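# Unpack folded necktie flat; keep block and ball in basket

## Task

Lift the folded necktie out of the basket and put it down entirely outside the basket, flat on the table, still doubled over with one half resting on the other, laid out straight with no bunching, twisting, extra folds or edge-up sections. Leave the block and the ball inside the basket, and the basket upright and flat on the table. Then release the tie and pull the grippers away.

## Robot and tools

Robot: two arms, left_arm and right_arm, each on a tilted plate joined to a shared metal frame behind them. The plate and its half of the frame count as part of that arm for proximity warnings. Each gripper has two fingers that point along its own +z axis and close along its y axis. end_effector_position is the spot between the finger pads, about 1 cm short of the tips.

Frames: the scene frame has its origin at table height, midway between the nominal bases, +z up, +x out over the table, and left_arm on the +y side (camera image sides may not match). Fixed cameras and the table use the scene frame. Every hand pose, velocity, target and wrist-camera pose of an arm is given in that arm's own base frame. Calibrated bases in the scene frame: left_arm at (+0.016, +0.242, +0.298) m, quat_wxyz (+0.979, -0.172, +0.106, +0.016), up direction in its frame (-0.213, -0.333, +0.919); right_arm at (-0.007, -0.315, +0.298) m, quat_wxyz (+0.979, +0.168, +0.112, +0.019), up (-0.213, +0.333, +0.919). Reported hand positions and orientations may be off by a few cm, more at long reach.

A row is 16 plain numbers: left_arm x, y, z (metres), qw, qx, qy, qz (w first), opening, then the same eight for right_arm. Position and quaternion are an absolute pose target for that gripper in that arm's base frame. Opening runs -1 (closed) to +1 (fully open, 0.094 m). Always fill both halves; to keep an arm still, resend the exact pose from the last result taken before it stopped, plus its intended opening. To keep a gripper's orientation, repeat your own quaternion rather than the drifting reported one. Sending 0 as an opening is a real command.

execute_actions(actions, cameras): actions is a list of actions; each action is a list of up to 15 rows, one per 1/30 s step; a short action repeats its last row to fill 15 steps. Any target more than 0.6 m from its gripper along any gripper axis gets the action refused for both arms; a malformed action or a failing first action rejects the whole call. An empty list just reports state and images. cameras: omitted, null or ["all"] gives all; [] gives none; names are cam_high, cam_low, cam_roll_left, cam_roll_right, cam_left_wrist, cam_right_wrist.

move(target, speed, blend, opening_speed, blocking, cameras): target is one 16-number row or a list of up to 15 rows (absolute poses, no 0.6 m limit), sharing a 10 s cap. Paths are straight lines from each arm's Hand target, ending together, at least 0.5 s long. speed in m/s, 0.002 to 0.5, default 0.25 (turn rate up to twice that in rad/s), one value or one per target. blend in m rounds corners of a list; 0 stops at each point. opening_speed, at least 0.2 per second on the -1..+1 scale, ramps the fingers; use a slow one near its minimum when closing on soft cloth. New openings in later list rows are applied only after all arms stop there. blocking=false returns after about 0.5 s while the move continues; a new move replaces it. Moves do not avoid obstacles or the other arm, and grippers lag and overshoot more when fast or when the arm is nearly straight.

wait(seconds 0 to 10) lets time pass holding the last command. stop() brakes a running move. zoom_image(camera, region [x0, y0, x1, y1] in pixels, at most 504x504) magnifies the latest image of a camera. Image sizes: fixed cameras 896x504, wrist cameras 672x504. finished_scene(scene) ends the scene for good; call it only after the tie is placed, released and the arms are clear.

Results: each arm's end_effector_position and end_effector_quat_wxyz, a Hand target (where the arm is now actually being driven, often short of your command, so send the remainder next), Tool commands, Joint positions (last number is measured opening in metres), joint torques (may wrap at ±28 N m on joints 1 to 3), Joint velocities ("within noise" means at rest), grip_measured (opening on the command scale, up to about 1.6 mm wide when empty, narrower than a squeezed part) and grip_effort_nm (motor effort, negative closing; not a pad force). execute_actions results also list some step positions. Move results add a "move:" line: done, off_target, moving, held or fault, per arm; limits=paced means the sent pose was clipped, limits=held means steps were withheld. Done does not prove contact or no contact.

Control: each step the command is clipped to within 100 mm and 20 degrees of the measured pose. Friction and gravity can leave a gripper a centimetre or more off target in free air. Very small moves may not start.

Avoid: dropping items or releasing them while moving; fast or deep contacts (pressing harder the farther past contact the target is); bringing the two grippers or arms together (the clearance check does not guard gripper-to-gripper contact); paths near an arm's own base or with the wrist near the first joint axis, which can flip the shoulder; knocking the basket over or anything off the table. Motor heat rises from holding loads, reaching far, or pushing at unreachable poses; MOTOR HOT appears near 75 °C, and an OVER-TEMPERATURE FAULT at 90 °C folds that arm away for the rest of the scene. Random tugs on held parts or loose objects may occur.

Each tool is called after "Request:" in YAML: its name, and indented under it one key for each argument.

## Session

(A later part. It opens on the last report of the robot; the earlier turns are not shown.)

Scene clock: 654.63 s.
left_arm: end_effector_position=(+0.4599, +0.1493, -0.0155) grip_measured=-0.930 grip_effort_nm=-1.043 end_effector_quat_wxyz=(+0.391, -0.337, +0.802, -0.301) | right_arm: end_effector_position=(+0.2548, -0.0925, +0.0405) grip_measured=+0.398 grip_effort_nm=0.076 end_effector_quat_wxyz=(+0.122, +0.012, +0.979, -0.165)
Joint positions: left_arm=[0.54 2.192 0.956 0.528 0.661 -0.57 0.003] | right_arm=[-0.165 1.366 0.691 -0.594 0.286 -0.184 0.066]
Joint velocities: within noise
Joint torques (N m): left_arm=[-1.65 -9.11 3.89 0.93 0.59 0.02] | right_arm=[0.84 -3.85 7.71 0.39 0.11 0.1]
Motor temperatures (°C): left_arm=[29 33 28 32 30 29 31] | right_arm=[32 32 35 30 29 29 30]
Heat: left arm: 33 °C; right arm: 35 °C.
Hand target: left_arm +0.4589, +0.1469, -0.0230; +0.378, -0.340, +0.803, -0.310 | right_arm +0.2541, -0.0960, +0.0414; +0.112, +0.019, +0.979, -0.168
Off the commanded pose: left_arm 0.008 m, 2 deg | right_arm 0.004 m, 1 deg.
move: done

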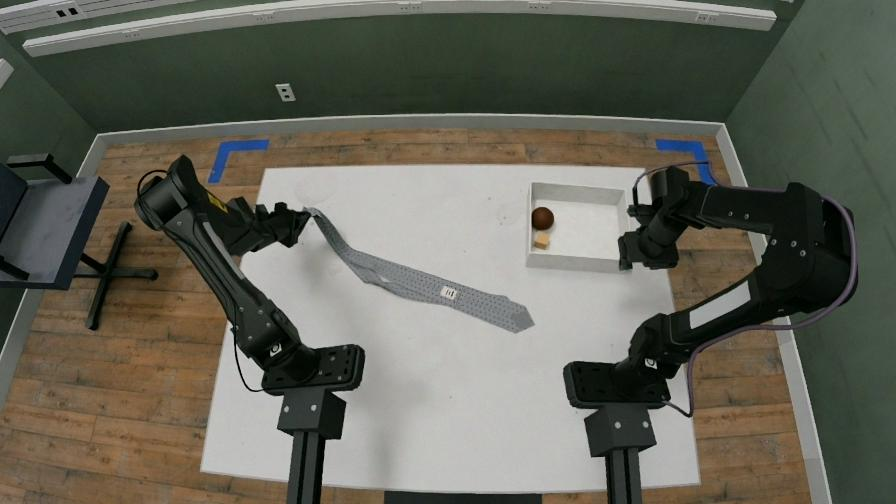

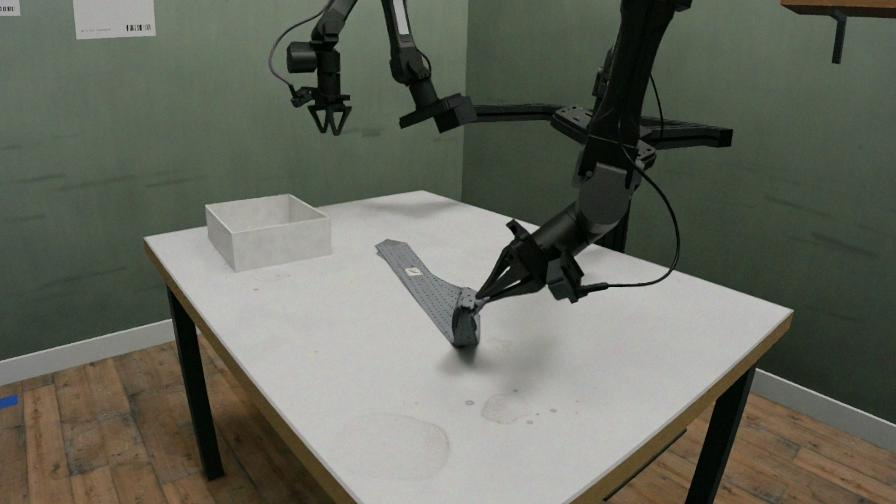

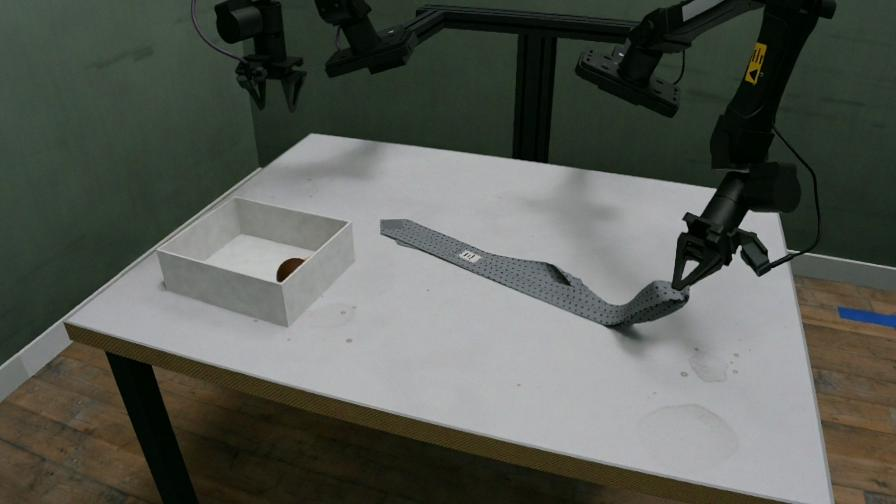

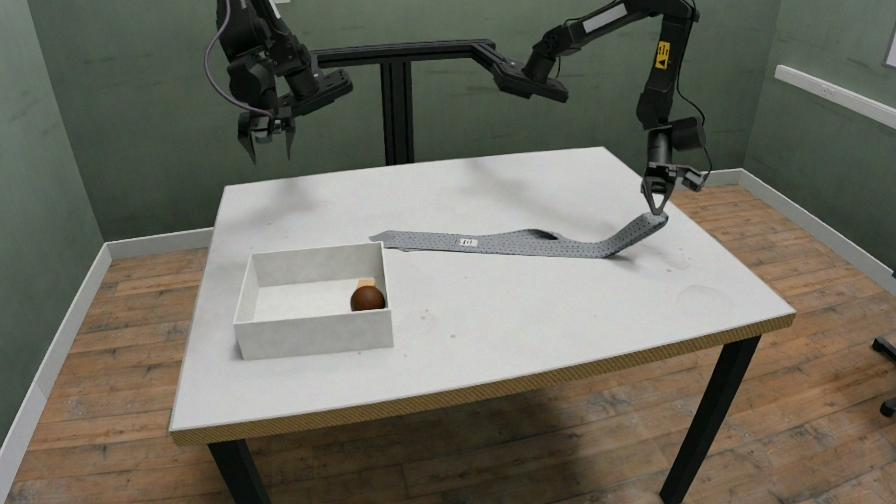

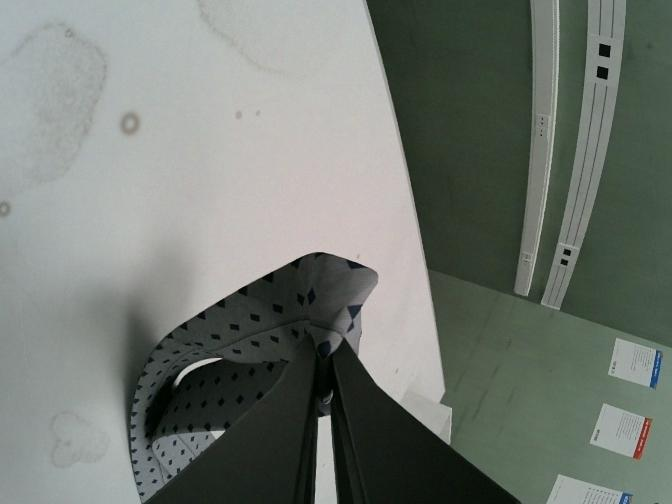

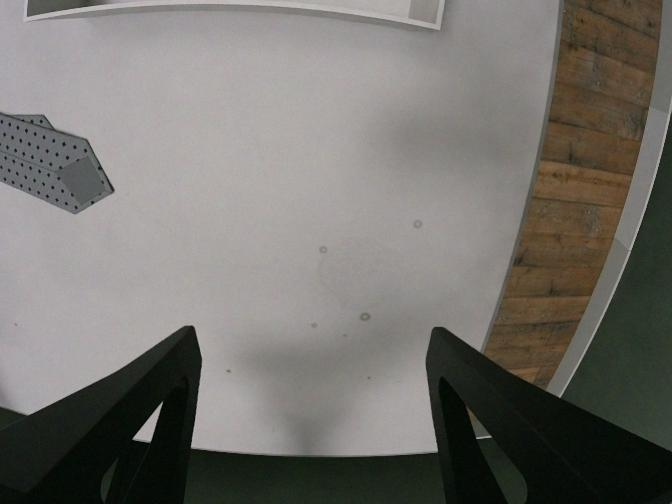

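Request:
move:
  target: [0.4739, 0.2012, -0.0784, 0.3774, -0.3398, 0.8034, -0.3101, -1.0, 0.2542, -0.0961, 0.0415, 0.112, 0.019, 0.979, -0.168, 0.4]
  speed: 0.1

Request:
zoom_image:
  camera: "cam_roll_left"
  region: [360, 160, 740, 400]

Request:
zoom_image:
  camera: "cam_high"
  region: [240, 160, 560, 360]

Scene clock: 668.63 s.
left_arm: end_effector_position=(+0.4765, +0.2053, -0.0686) grip_measured=-0.930 grip_effort_nm=-1.048 end_effector_quat_wxyz=(+0.391, -0.341, +0.800, -0.301) | right_arm: end_effector_position=(+0.2548, -0.0925, +0.0405) grip_measured=+0.398 grip_effort_nm=0.081 end_effector_quat_wxyz=(+0.122, +0.012, +0.979, -0.165)
Joint positions: left_arm=[0.636 2.458 1.203 0.496 0.73 -0.495 0.003] | right_arm=[-0.165 1.366 0.691 -0.594 0.286 -0.184 0.066]
Joint velocities: within noise
Joint torques (N m): left_arm=[-1.59 -9.88 3.44 0.84 0.62 0.11] | right_arm=[0.85 -3.84 7.69 0.39 0.11 0.1]
Motor temperatures (°C): left_arm=[29 34 29 32 30 29 31] | right_arm=[32 32 35 30 29 29 30]
Heat: left arm: 34 °C; right arm: 35 °C.
Hand target: left_arm +0.4737, +0.2011, -0.0781; +0.378, -0.340, +0.803, -0.310 | right_arm +0.2541, -0.0960, +0.0414; +0.112, +0.019, +0.979, -0.168
Off the commanded pose: left_arm 0.011 m, 2 deg | right_arm 0.004 m, 1 deg.
move: off_target (left_arm)

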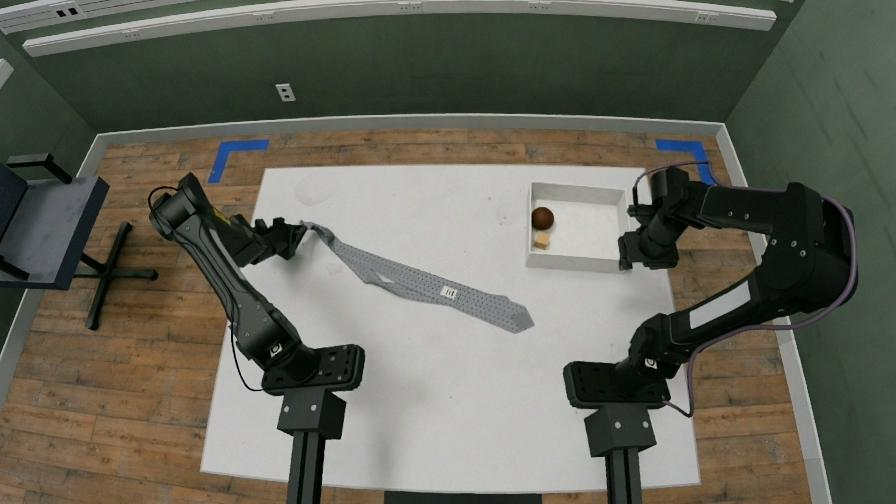

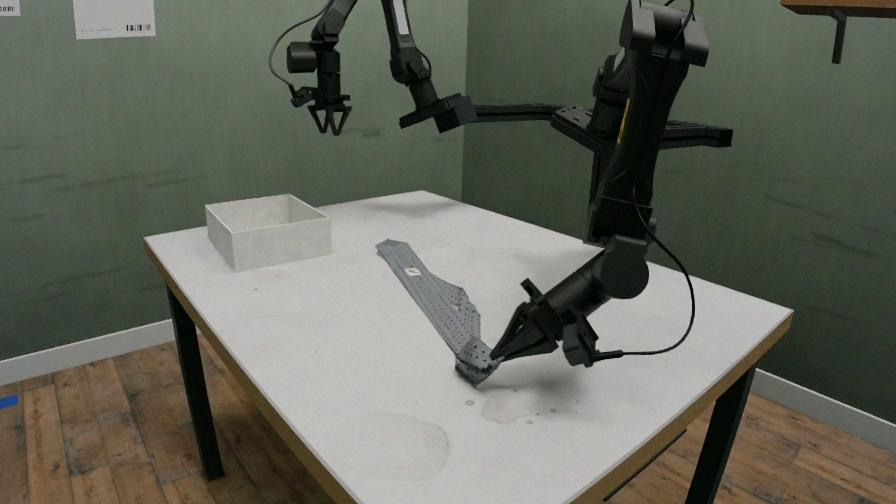

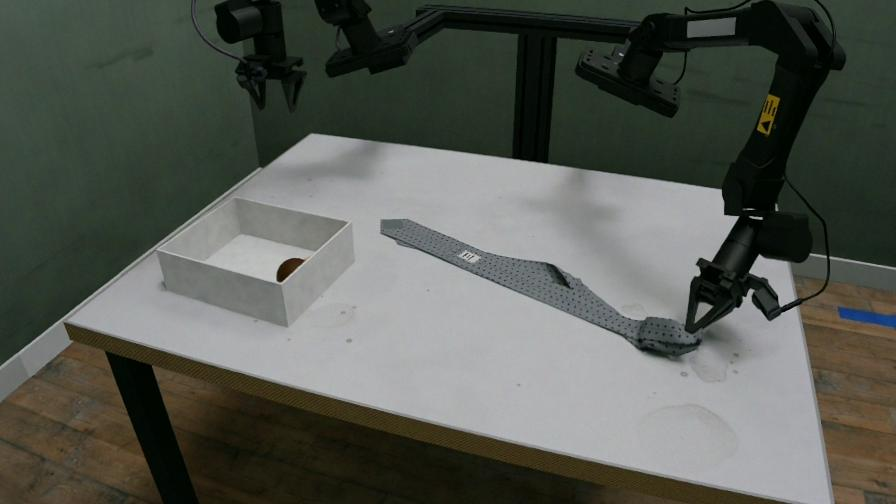

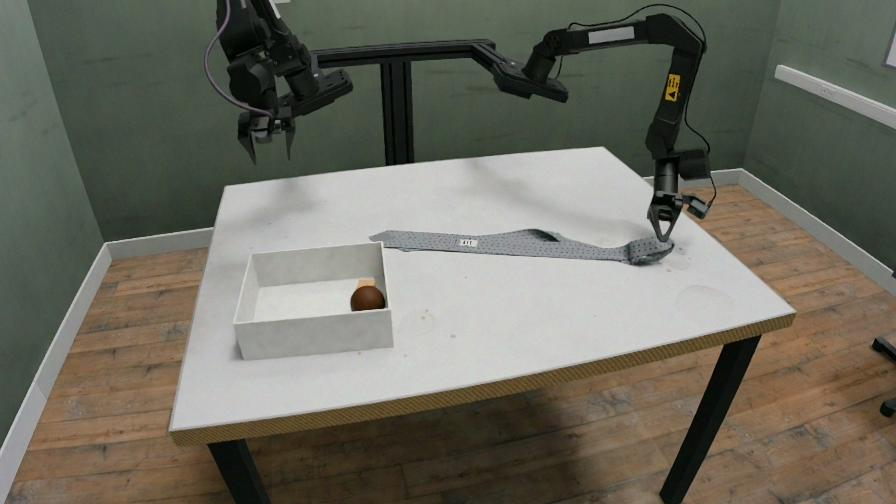

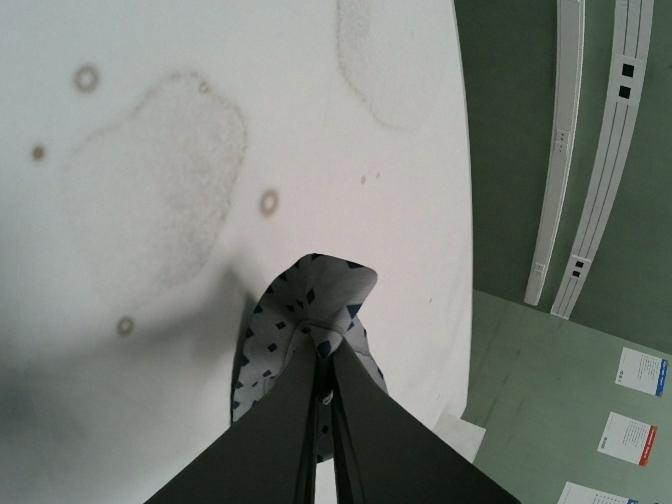

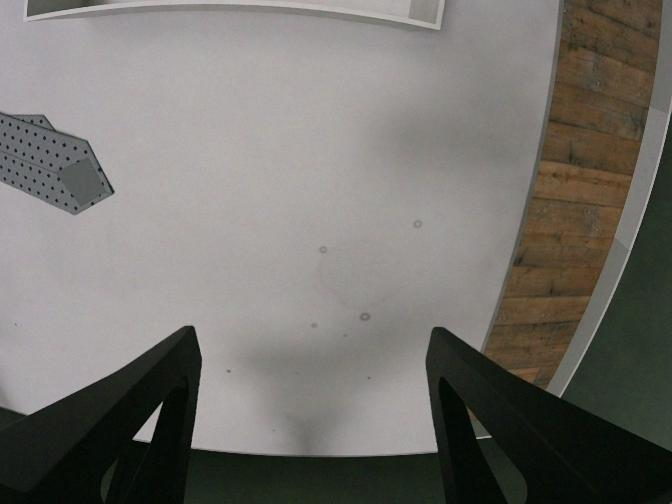

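Scaled by 1.326.

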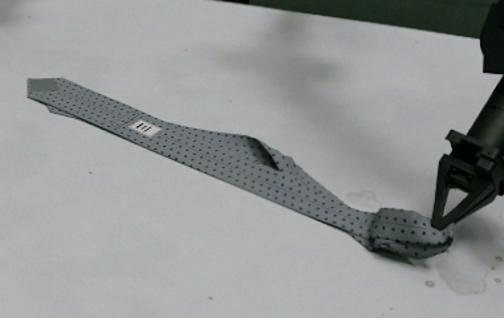

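Scaled by 1.575.

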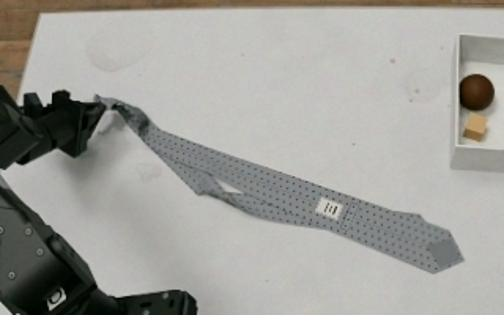

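Request:
move:
  target: [0.4874, 0.2328, -0.0834, 0.3774, -0.3398, 0.8034, -0.3101, -1.0, 0.2542, -0.0961, 0.0415, 0.112, 0.019, 0.979, -0.168, 0.4]
  speed: 0.08

Request:
zoom_image:
  camera: "cam_roll_left"
  region: [360, 160, 740, 400]

Request:
zoom_image:
  camera: "cam_high"
  region: [240, 160, 560, 360]

Scene clock: 681.73 s.
left_arm: end_effector_position=(+0.4905, +0.2366, -0.0717) grip_measured=-0.930 grip_effort_nm=-1.043 end_effector_quat_wxyz=(+0.392, -0.339, +0.801, -0.300) | right_arm: end_effector_position=(+0.2548, -0.0925, +0.0405) grip_measured=+0.398 grip_effort_nm=0.076 end_effector_quat_wxyz=(+0.122, +0.012, +0.979, -0.165)
Joint positions: left_arm=[0.674 2.532 1.372 0.377 0.758 -0.456 0.003] | right_arm=[-0.165 1.366 0.691 -0.594 0.286 -0.184 0.066]
Joint velocities: within noise
Joint torques (N m): left_arm=[-1.44 -10.22 4.11 0.81 0.62 0.14] | right_arm=[0.84 -3.84 7.69 0.39 0.11 0.1]
Motor temperatures (°C): left_arm=[29 35 29 31 30 29 31] | right_arm=[32 32 35 30 29 29 30]
Heat: left arm: 35 °C; right arm: 35 °C.
Hand target: left_arm +0.4872, +0.2326, -0.0831; +0.378, -0.340, +0.803, -0.310 | right_arm +0.2541, -0.0960, +0.0414; +0.112, +0.019, +0.979, -0.168
Off the commanded pose: left_arm 0.013 m, 2 deg | right_arm 0.004 m, 1 deg.
move: off_target (left_arm)

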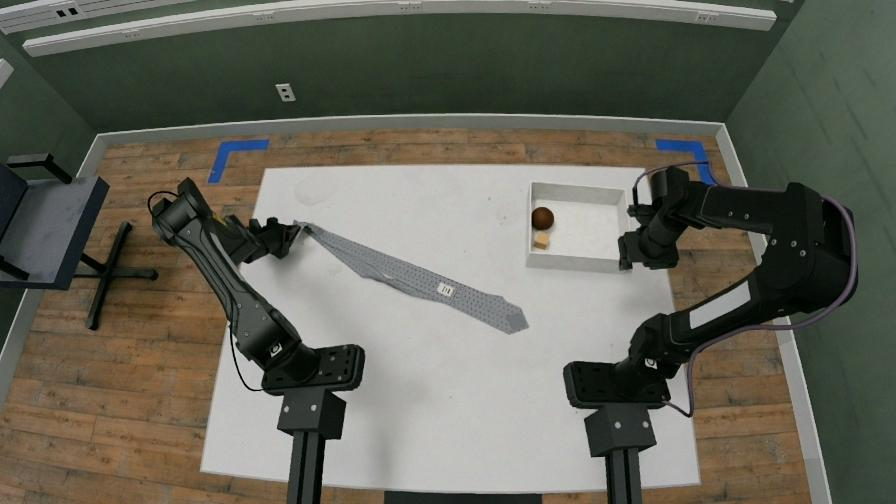

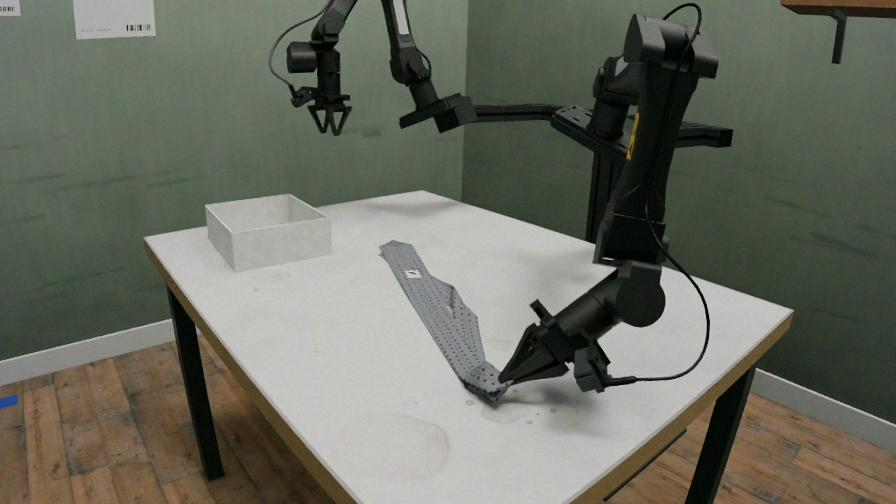

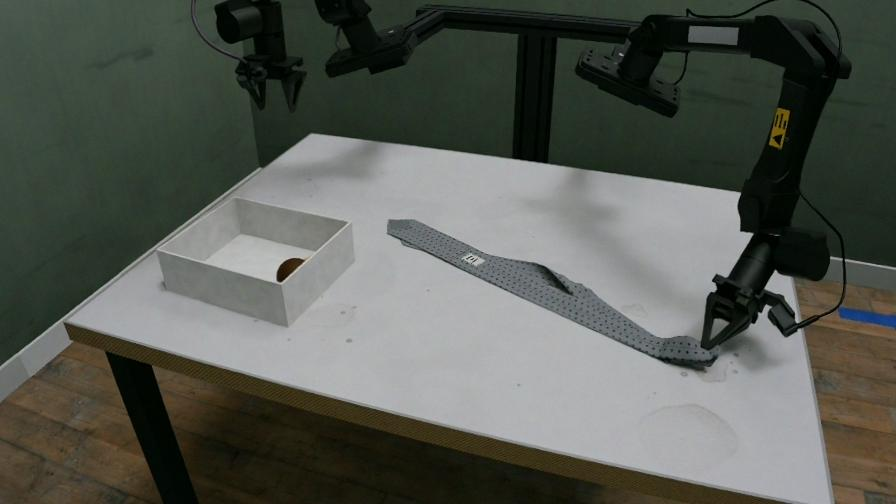

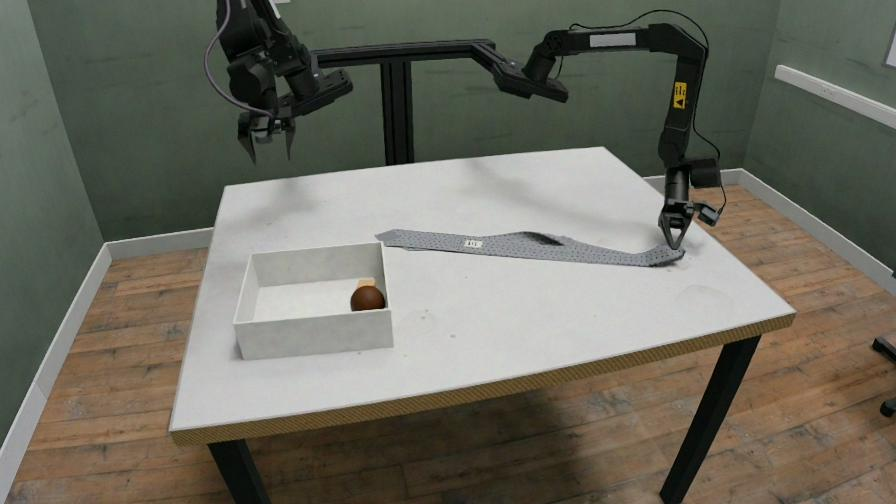

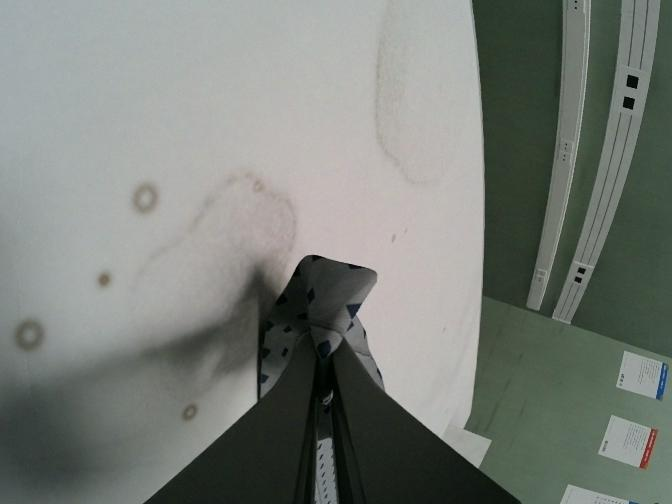

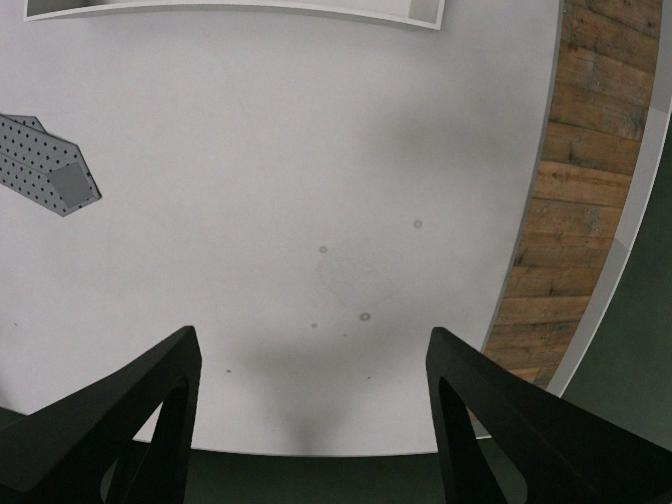

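Scaled by 1.326.

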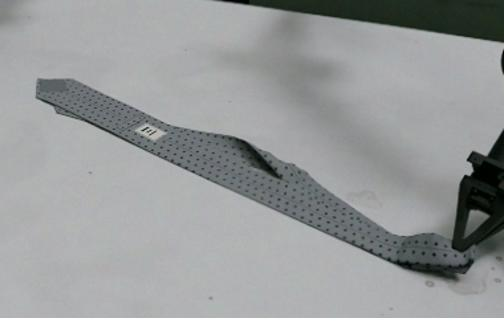

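Scaled by 1.575.

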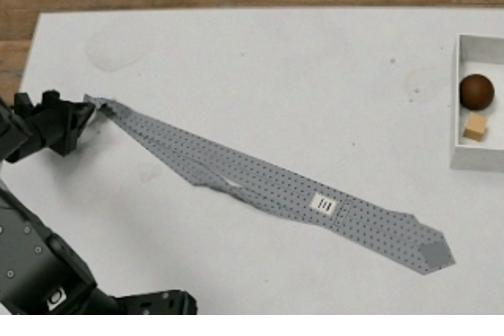

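Request:
move:
  target:
    - [0.4238, 0.0889, 0.0782, 0.4134, -0.2593, 0.8207, -0.2961, -1.0, 0.2542, -0.0961, 0.0415, 0.112, 0.019, 0.979, -0.168, 0.4]
    - [0.3340, -0.0700, 0.1631, 0.4134, -0.2593, 0.8207, -0.2961, -1.0, 0.2542, -0.0961, 0.0415, 0.112, 0.019, 0.979, -0.168, 0.4]
  speed: 0.12
  blend: 0.03

Request:
zoom_image:
  camera: "cam_roll_left"
  region: [360, 20, 740, 340]

Request:
zoom_image:
  camera: "cam_high"
  region: [240, 130, 560, 360]

Scene clock: 712.67 s.
left_arm: end_effector_position=(+0.3391, -0.0674, +0.1661) grip_measured=-0.930 grip_effort_nm=-1.043 end_effector_quat_wxyz=(+0.420, -0.260, +0.817, -0.297) | right_arm: end_effector_position=(+0.2548, -0.0925, +0.0405) grip_measured=+0.398 grip_effort_nm=0.076 end_effector_quat_wxyz=(+0.122, +0.012, +0.979, -0.165)
Joint positions: left_arm=[-0.109 1.029 0.544 -0.013 0.175 -0.829 0.003] | right_arm=[-0.165 1.366 0.691 -0.594 0.286 -0.184 0.066]
Joint velocities: within noise
Joint torques (N m): left_arm=[-1.89 -5.08 6.45 1.34 0.26 0] | right_arm=[0.85 -3.84 7.71 0.38 0.11 0.1]
Motor temperatures (°C): left_arm=[29 37 29 31 30 29 31] | right_arm=[32 32 35 30 29 29 30]
Heat: left arm: 37 °C; right arm: 35 °C.
Hand target: left_arm +0.3342, -0.0699, +0.1630; +0.413, -0.259, +0.821, -0.296 | right_arm +0.2541, -0.0960, +0.0414; +0.112, +0.019, +0.979, -0.168
Off the commanded pose: left_arm 0.006 m, 1 deg | right_arm 0.004 m, 1 deg.
move: done

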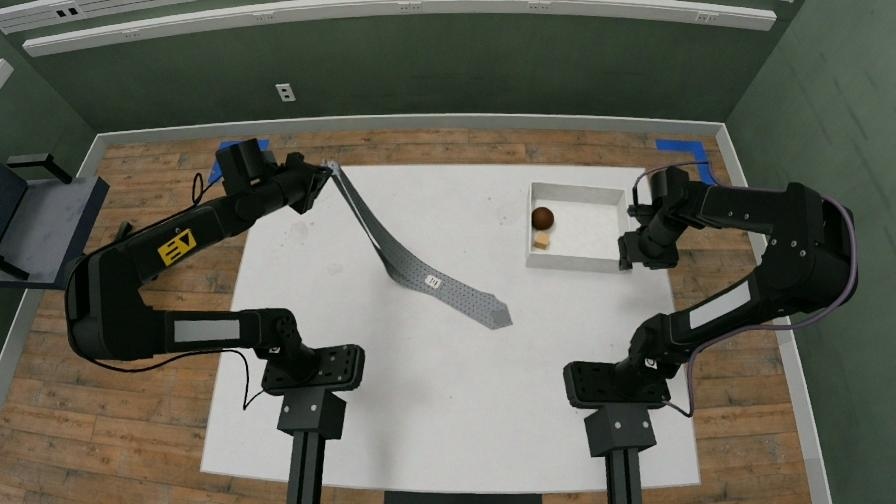

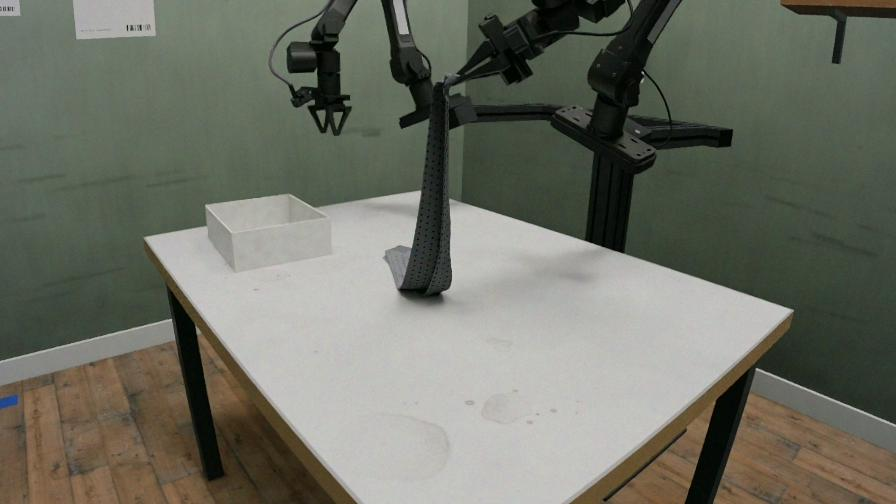

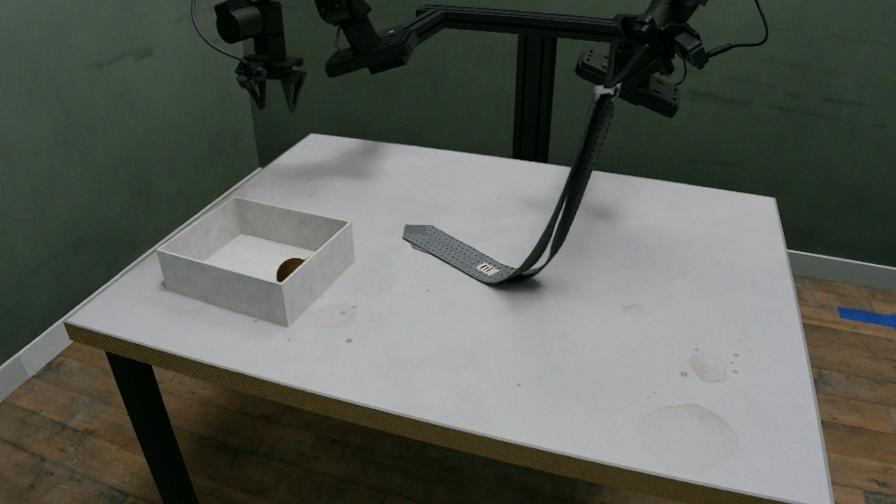

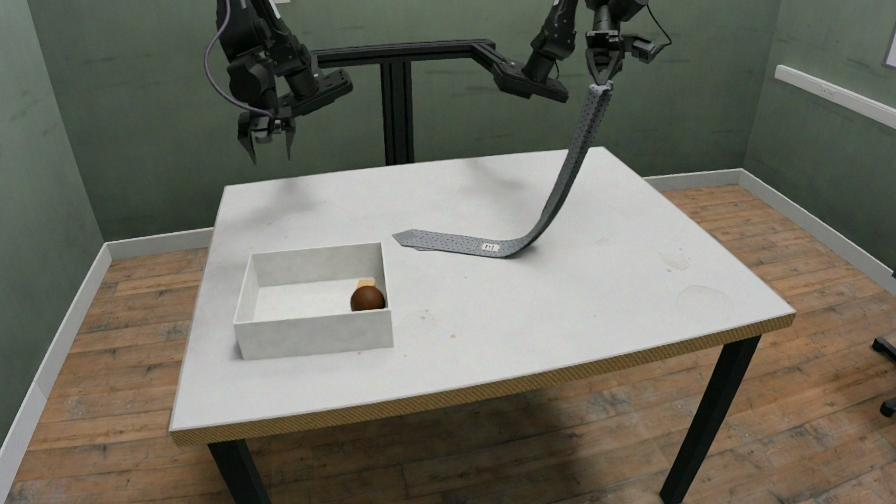

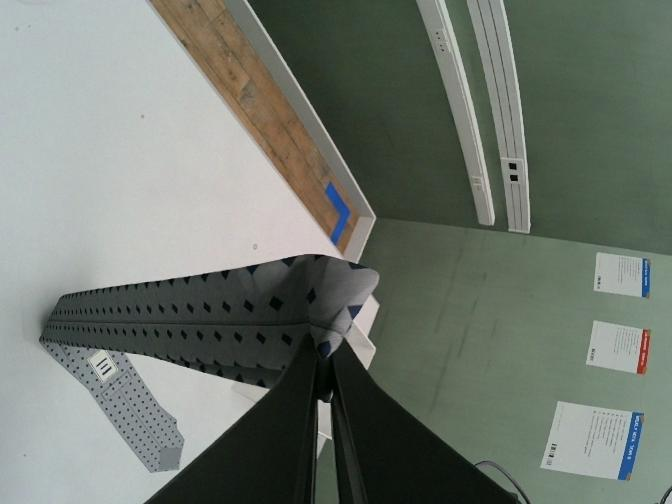

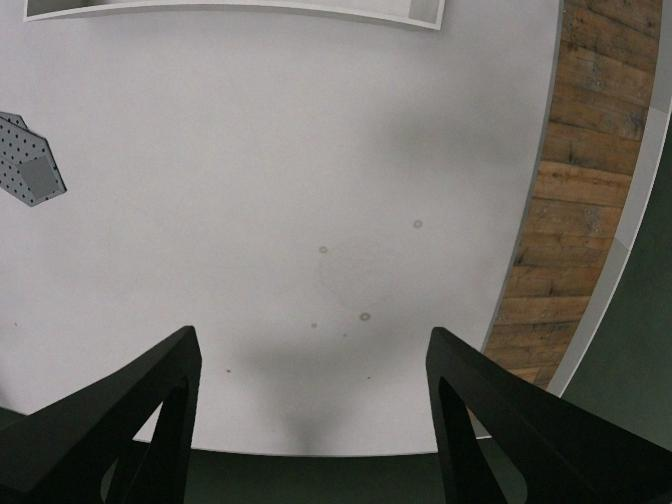

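Scaled by 1.326.

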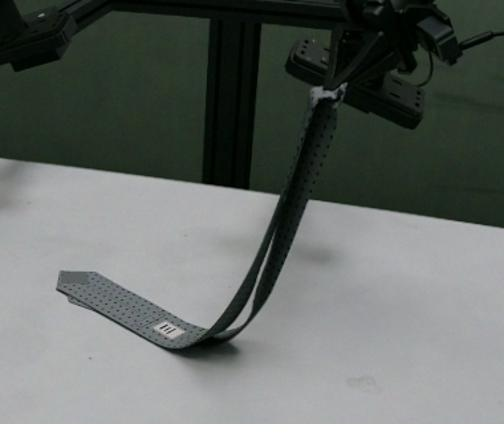

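Scaled by 1.575.

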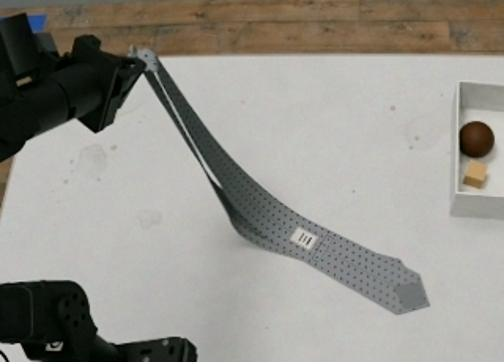

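Request:
move:
  target:
    - [0.3242, -0.0996, 0.2154, 0.4134, -0.2593, 0.8207, -0.2961, -1.0, 0.2542, -0.0961, 0.0415, 0.112, 0.019, 0.979, -0.168, 0.4]
    - [0.3951, 0.0284, 0.1477, 0.4134, -0.2593, 0.8207, -0.2961, -1.0, 0.2542, -0.0961, 0.0415, 0.112, 0.019, 0.979, -0.168, 0.4]
    - [0.4559, 0.1351, 0.0481, 0.3774, -0.3398, 0.8034, -0.3101, -1.0, 0.2542, -0.0961, 0.0415, 0.112, 0.019, 0.979, -0.168, 0.4]
    - [0.4977, 0.2052, -0.0365, 0.3774, -0.3398, 0.8034, -0.3101, -1.0, 0.2542, -0.0961, 0.0415, 0.112, 0.019, 0.979, -0.168, 0.4]
  speed: 0.1
  blend: 0.03

Request:
zoom_image:
  camera: "cam_roll_left"
  region: [360, 120, 740, 400]

Request:
zoom_image:
  camera: "cam_high"
  region: [240, 130, 560, 360]

Scene clock: 744.67 s.
left_arm: end_effector_position=(+0.4958, +0.2053, -0.0323) grip_measured=-0.930 grip_effort_nm=-1.043 end_effector_quat_wxyz=(+0.377, -0.348, +0.803, -0.304) | right_arm: end_effector_position=(+0.2548, -0.0925, +0.0405) grip_measured=+0.398 grip_effort_nm=0.076 end_effector_quat_wxyz=(+0.122, +0.012, +0.979, -0.165)
Joint positions: left_arm=[0.609 2.379 1.29 0.314 0.711 -0.518 0.003] | right_arm=[-0.165 1.366 0.691 -0.594 0.286 -0.184 0.066]
Joint velocities: within noise
Joint torques (N m): left_arm=[-1.62 -10.56 4.75 1.05 0.62 0.18] | right_arm=[0.85 -3.84 7.71 0.39 0.11 0.09]
Motor temperatures (°C): left_arm=[29 34 29 32 30 29 31] | right_arm=[32 32 35 30 29 29 30]
Heat: left arm: 34 °C; right arm: 35 °C.
Hand target: left_arm +0.4976, +0.2051, -0.0364; +0.378, -0.340, +0.803, -0.310 | right_arm +0.2541, -0.0960, +0.0414; +0.112, +0.019, +0.979, -0.168
Off the commanded pose: left_arm 0.005 m, 1 deg | right_arm 0.004 m, 1 deg.
move: done

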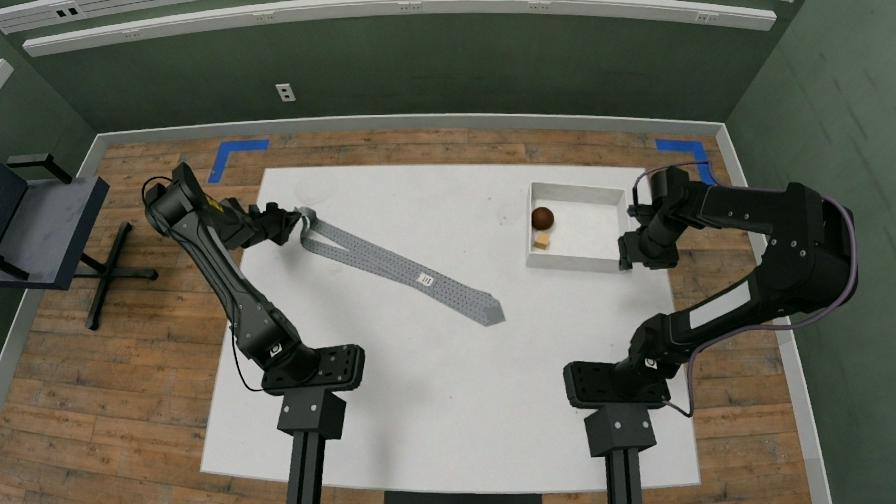

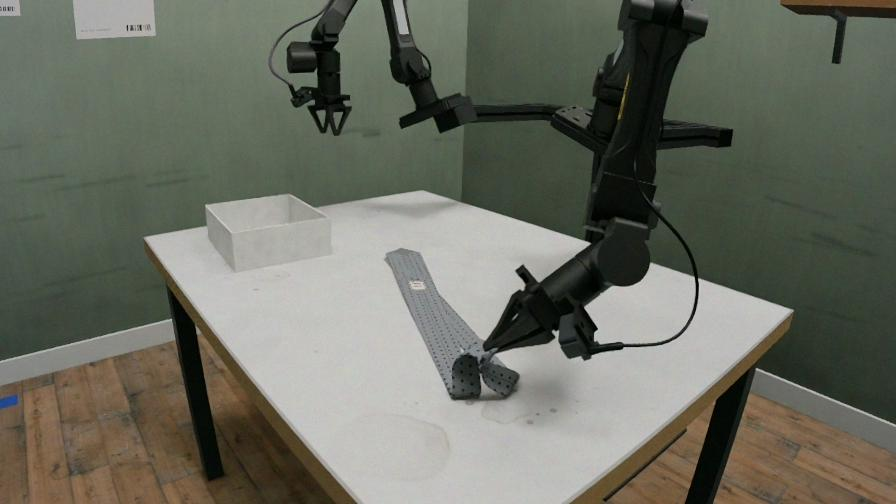

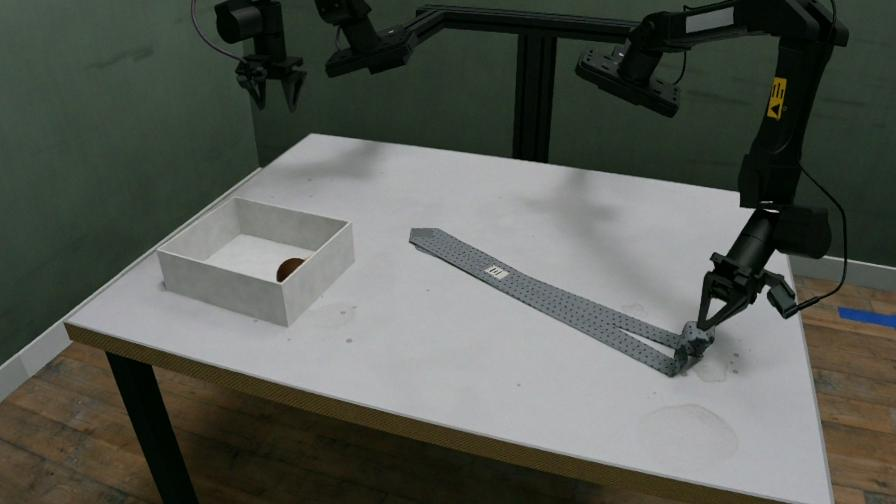

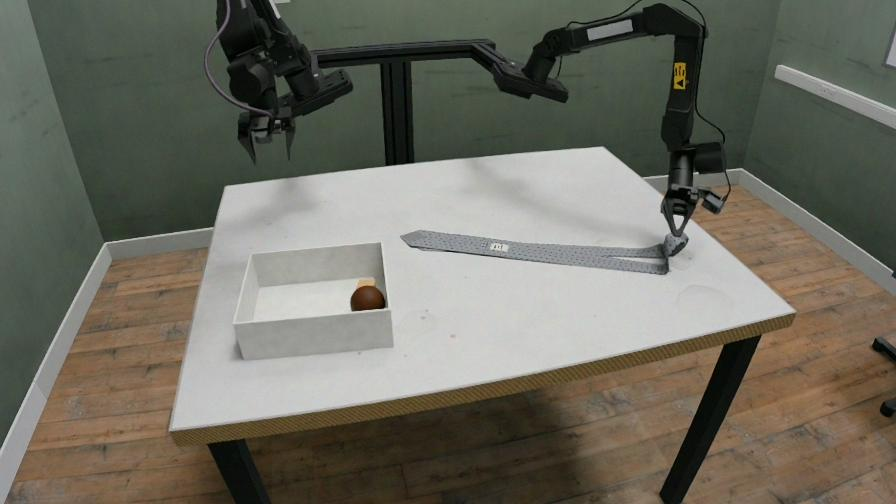

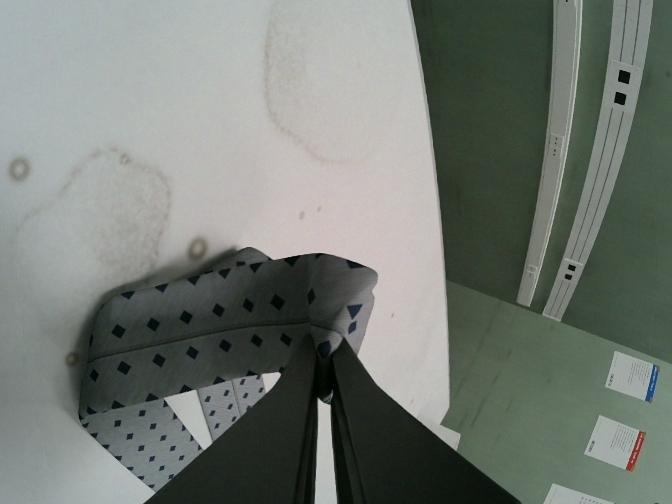

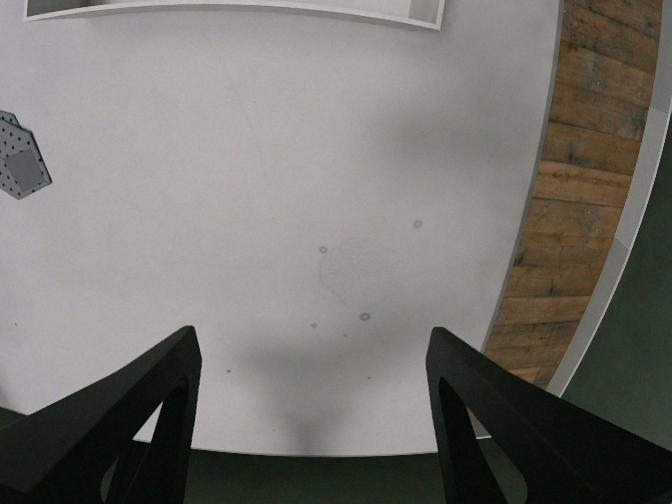

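Scaled by 1.326.

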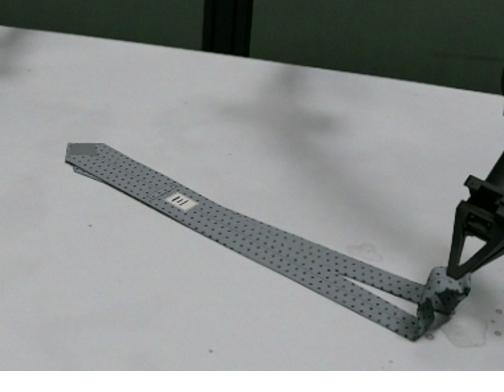

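Scaled by 1.575.

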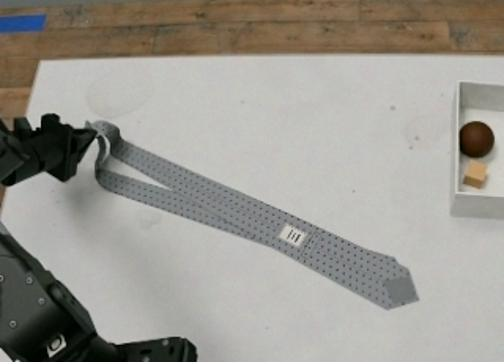

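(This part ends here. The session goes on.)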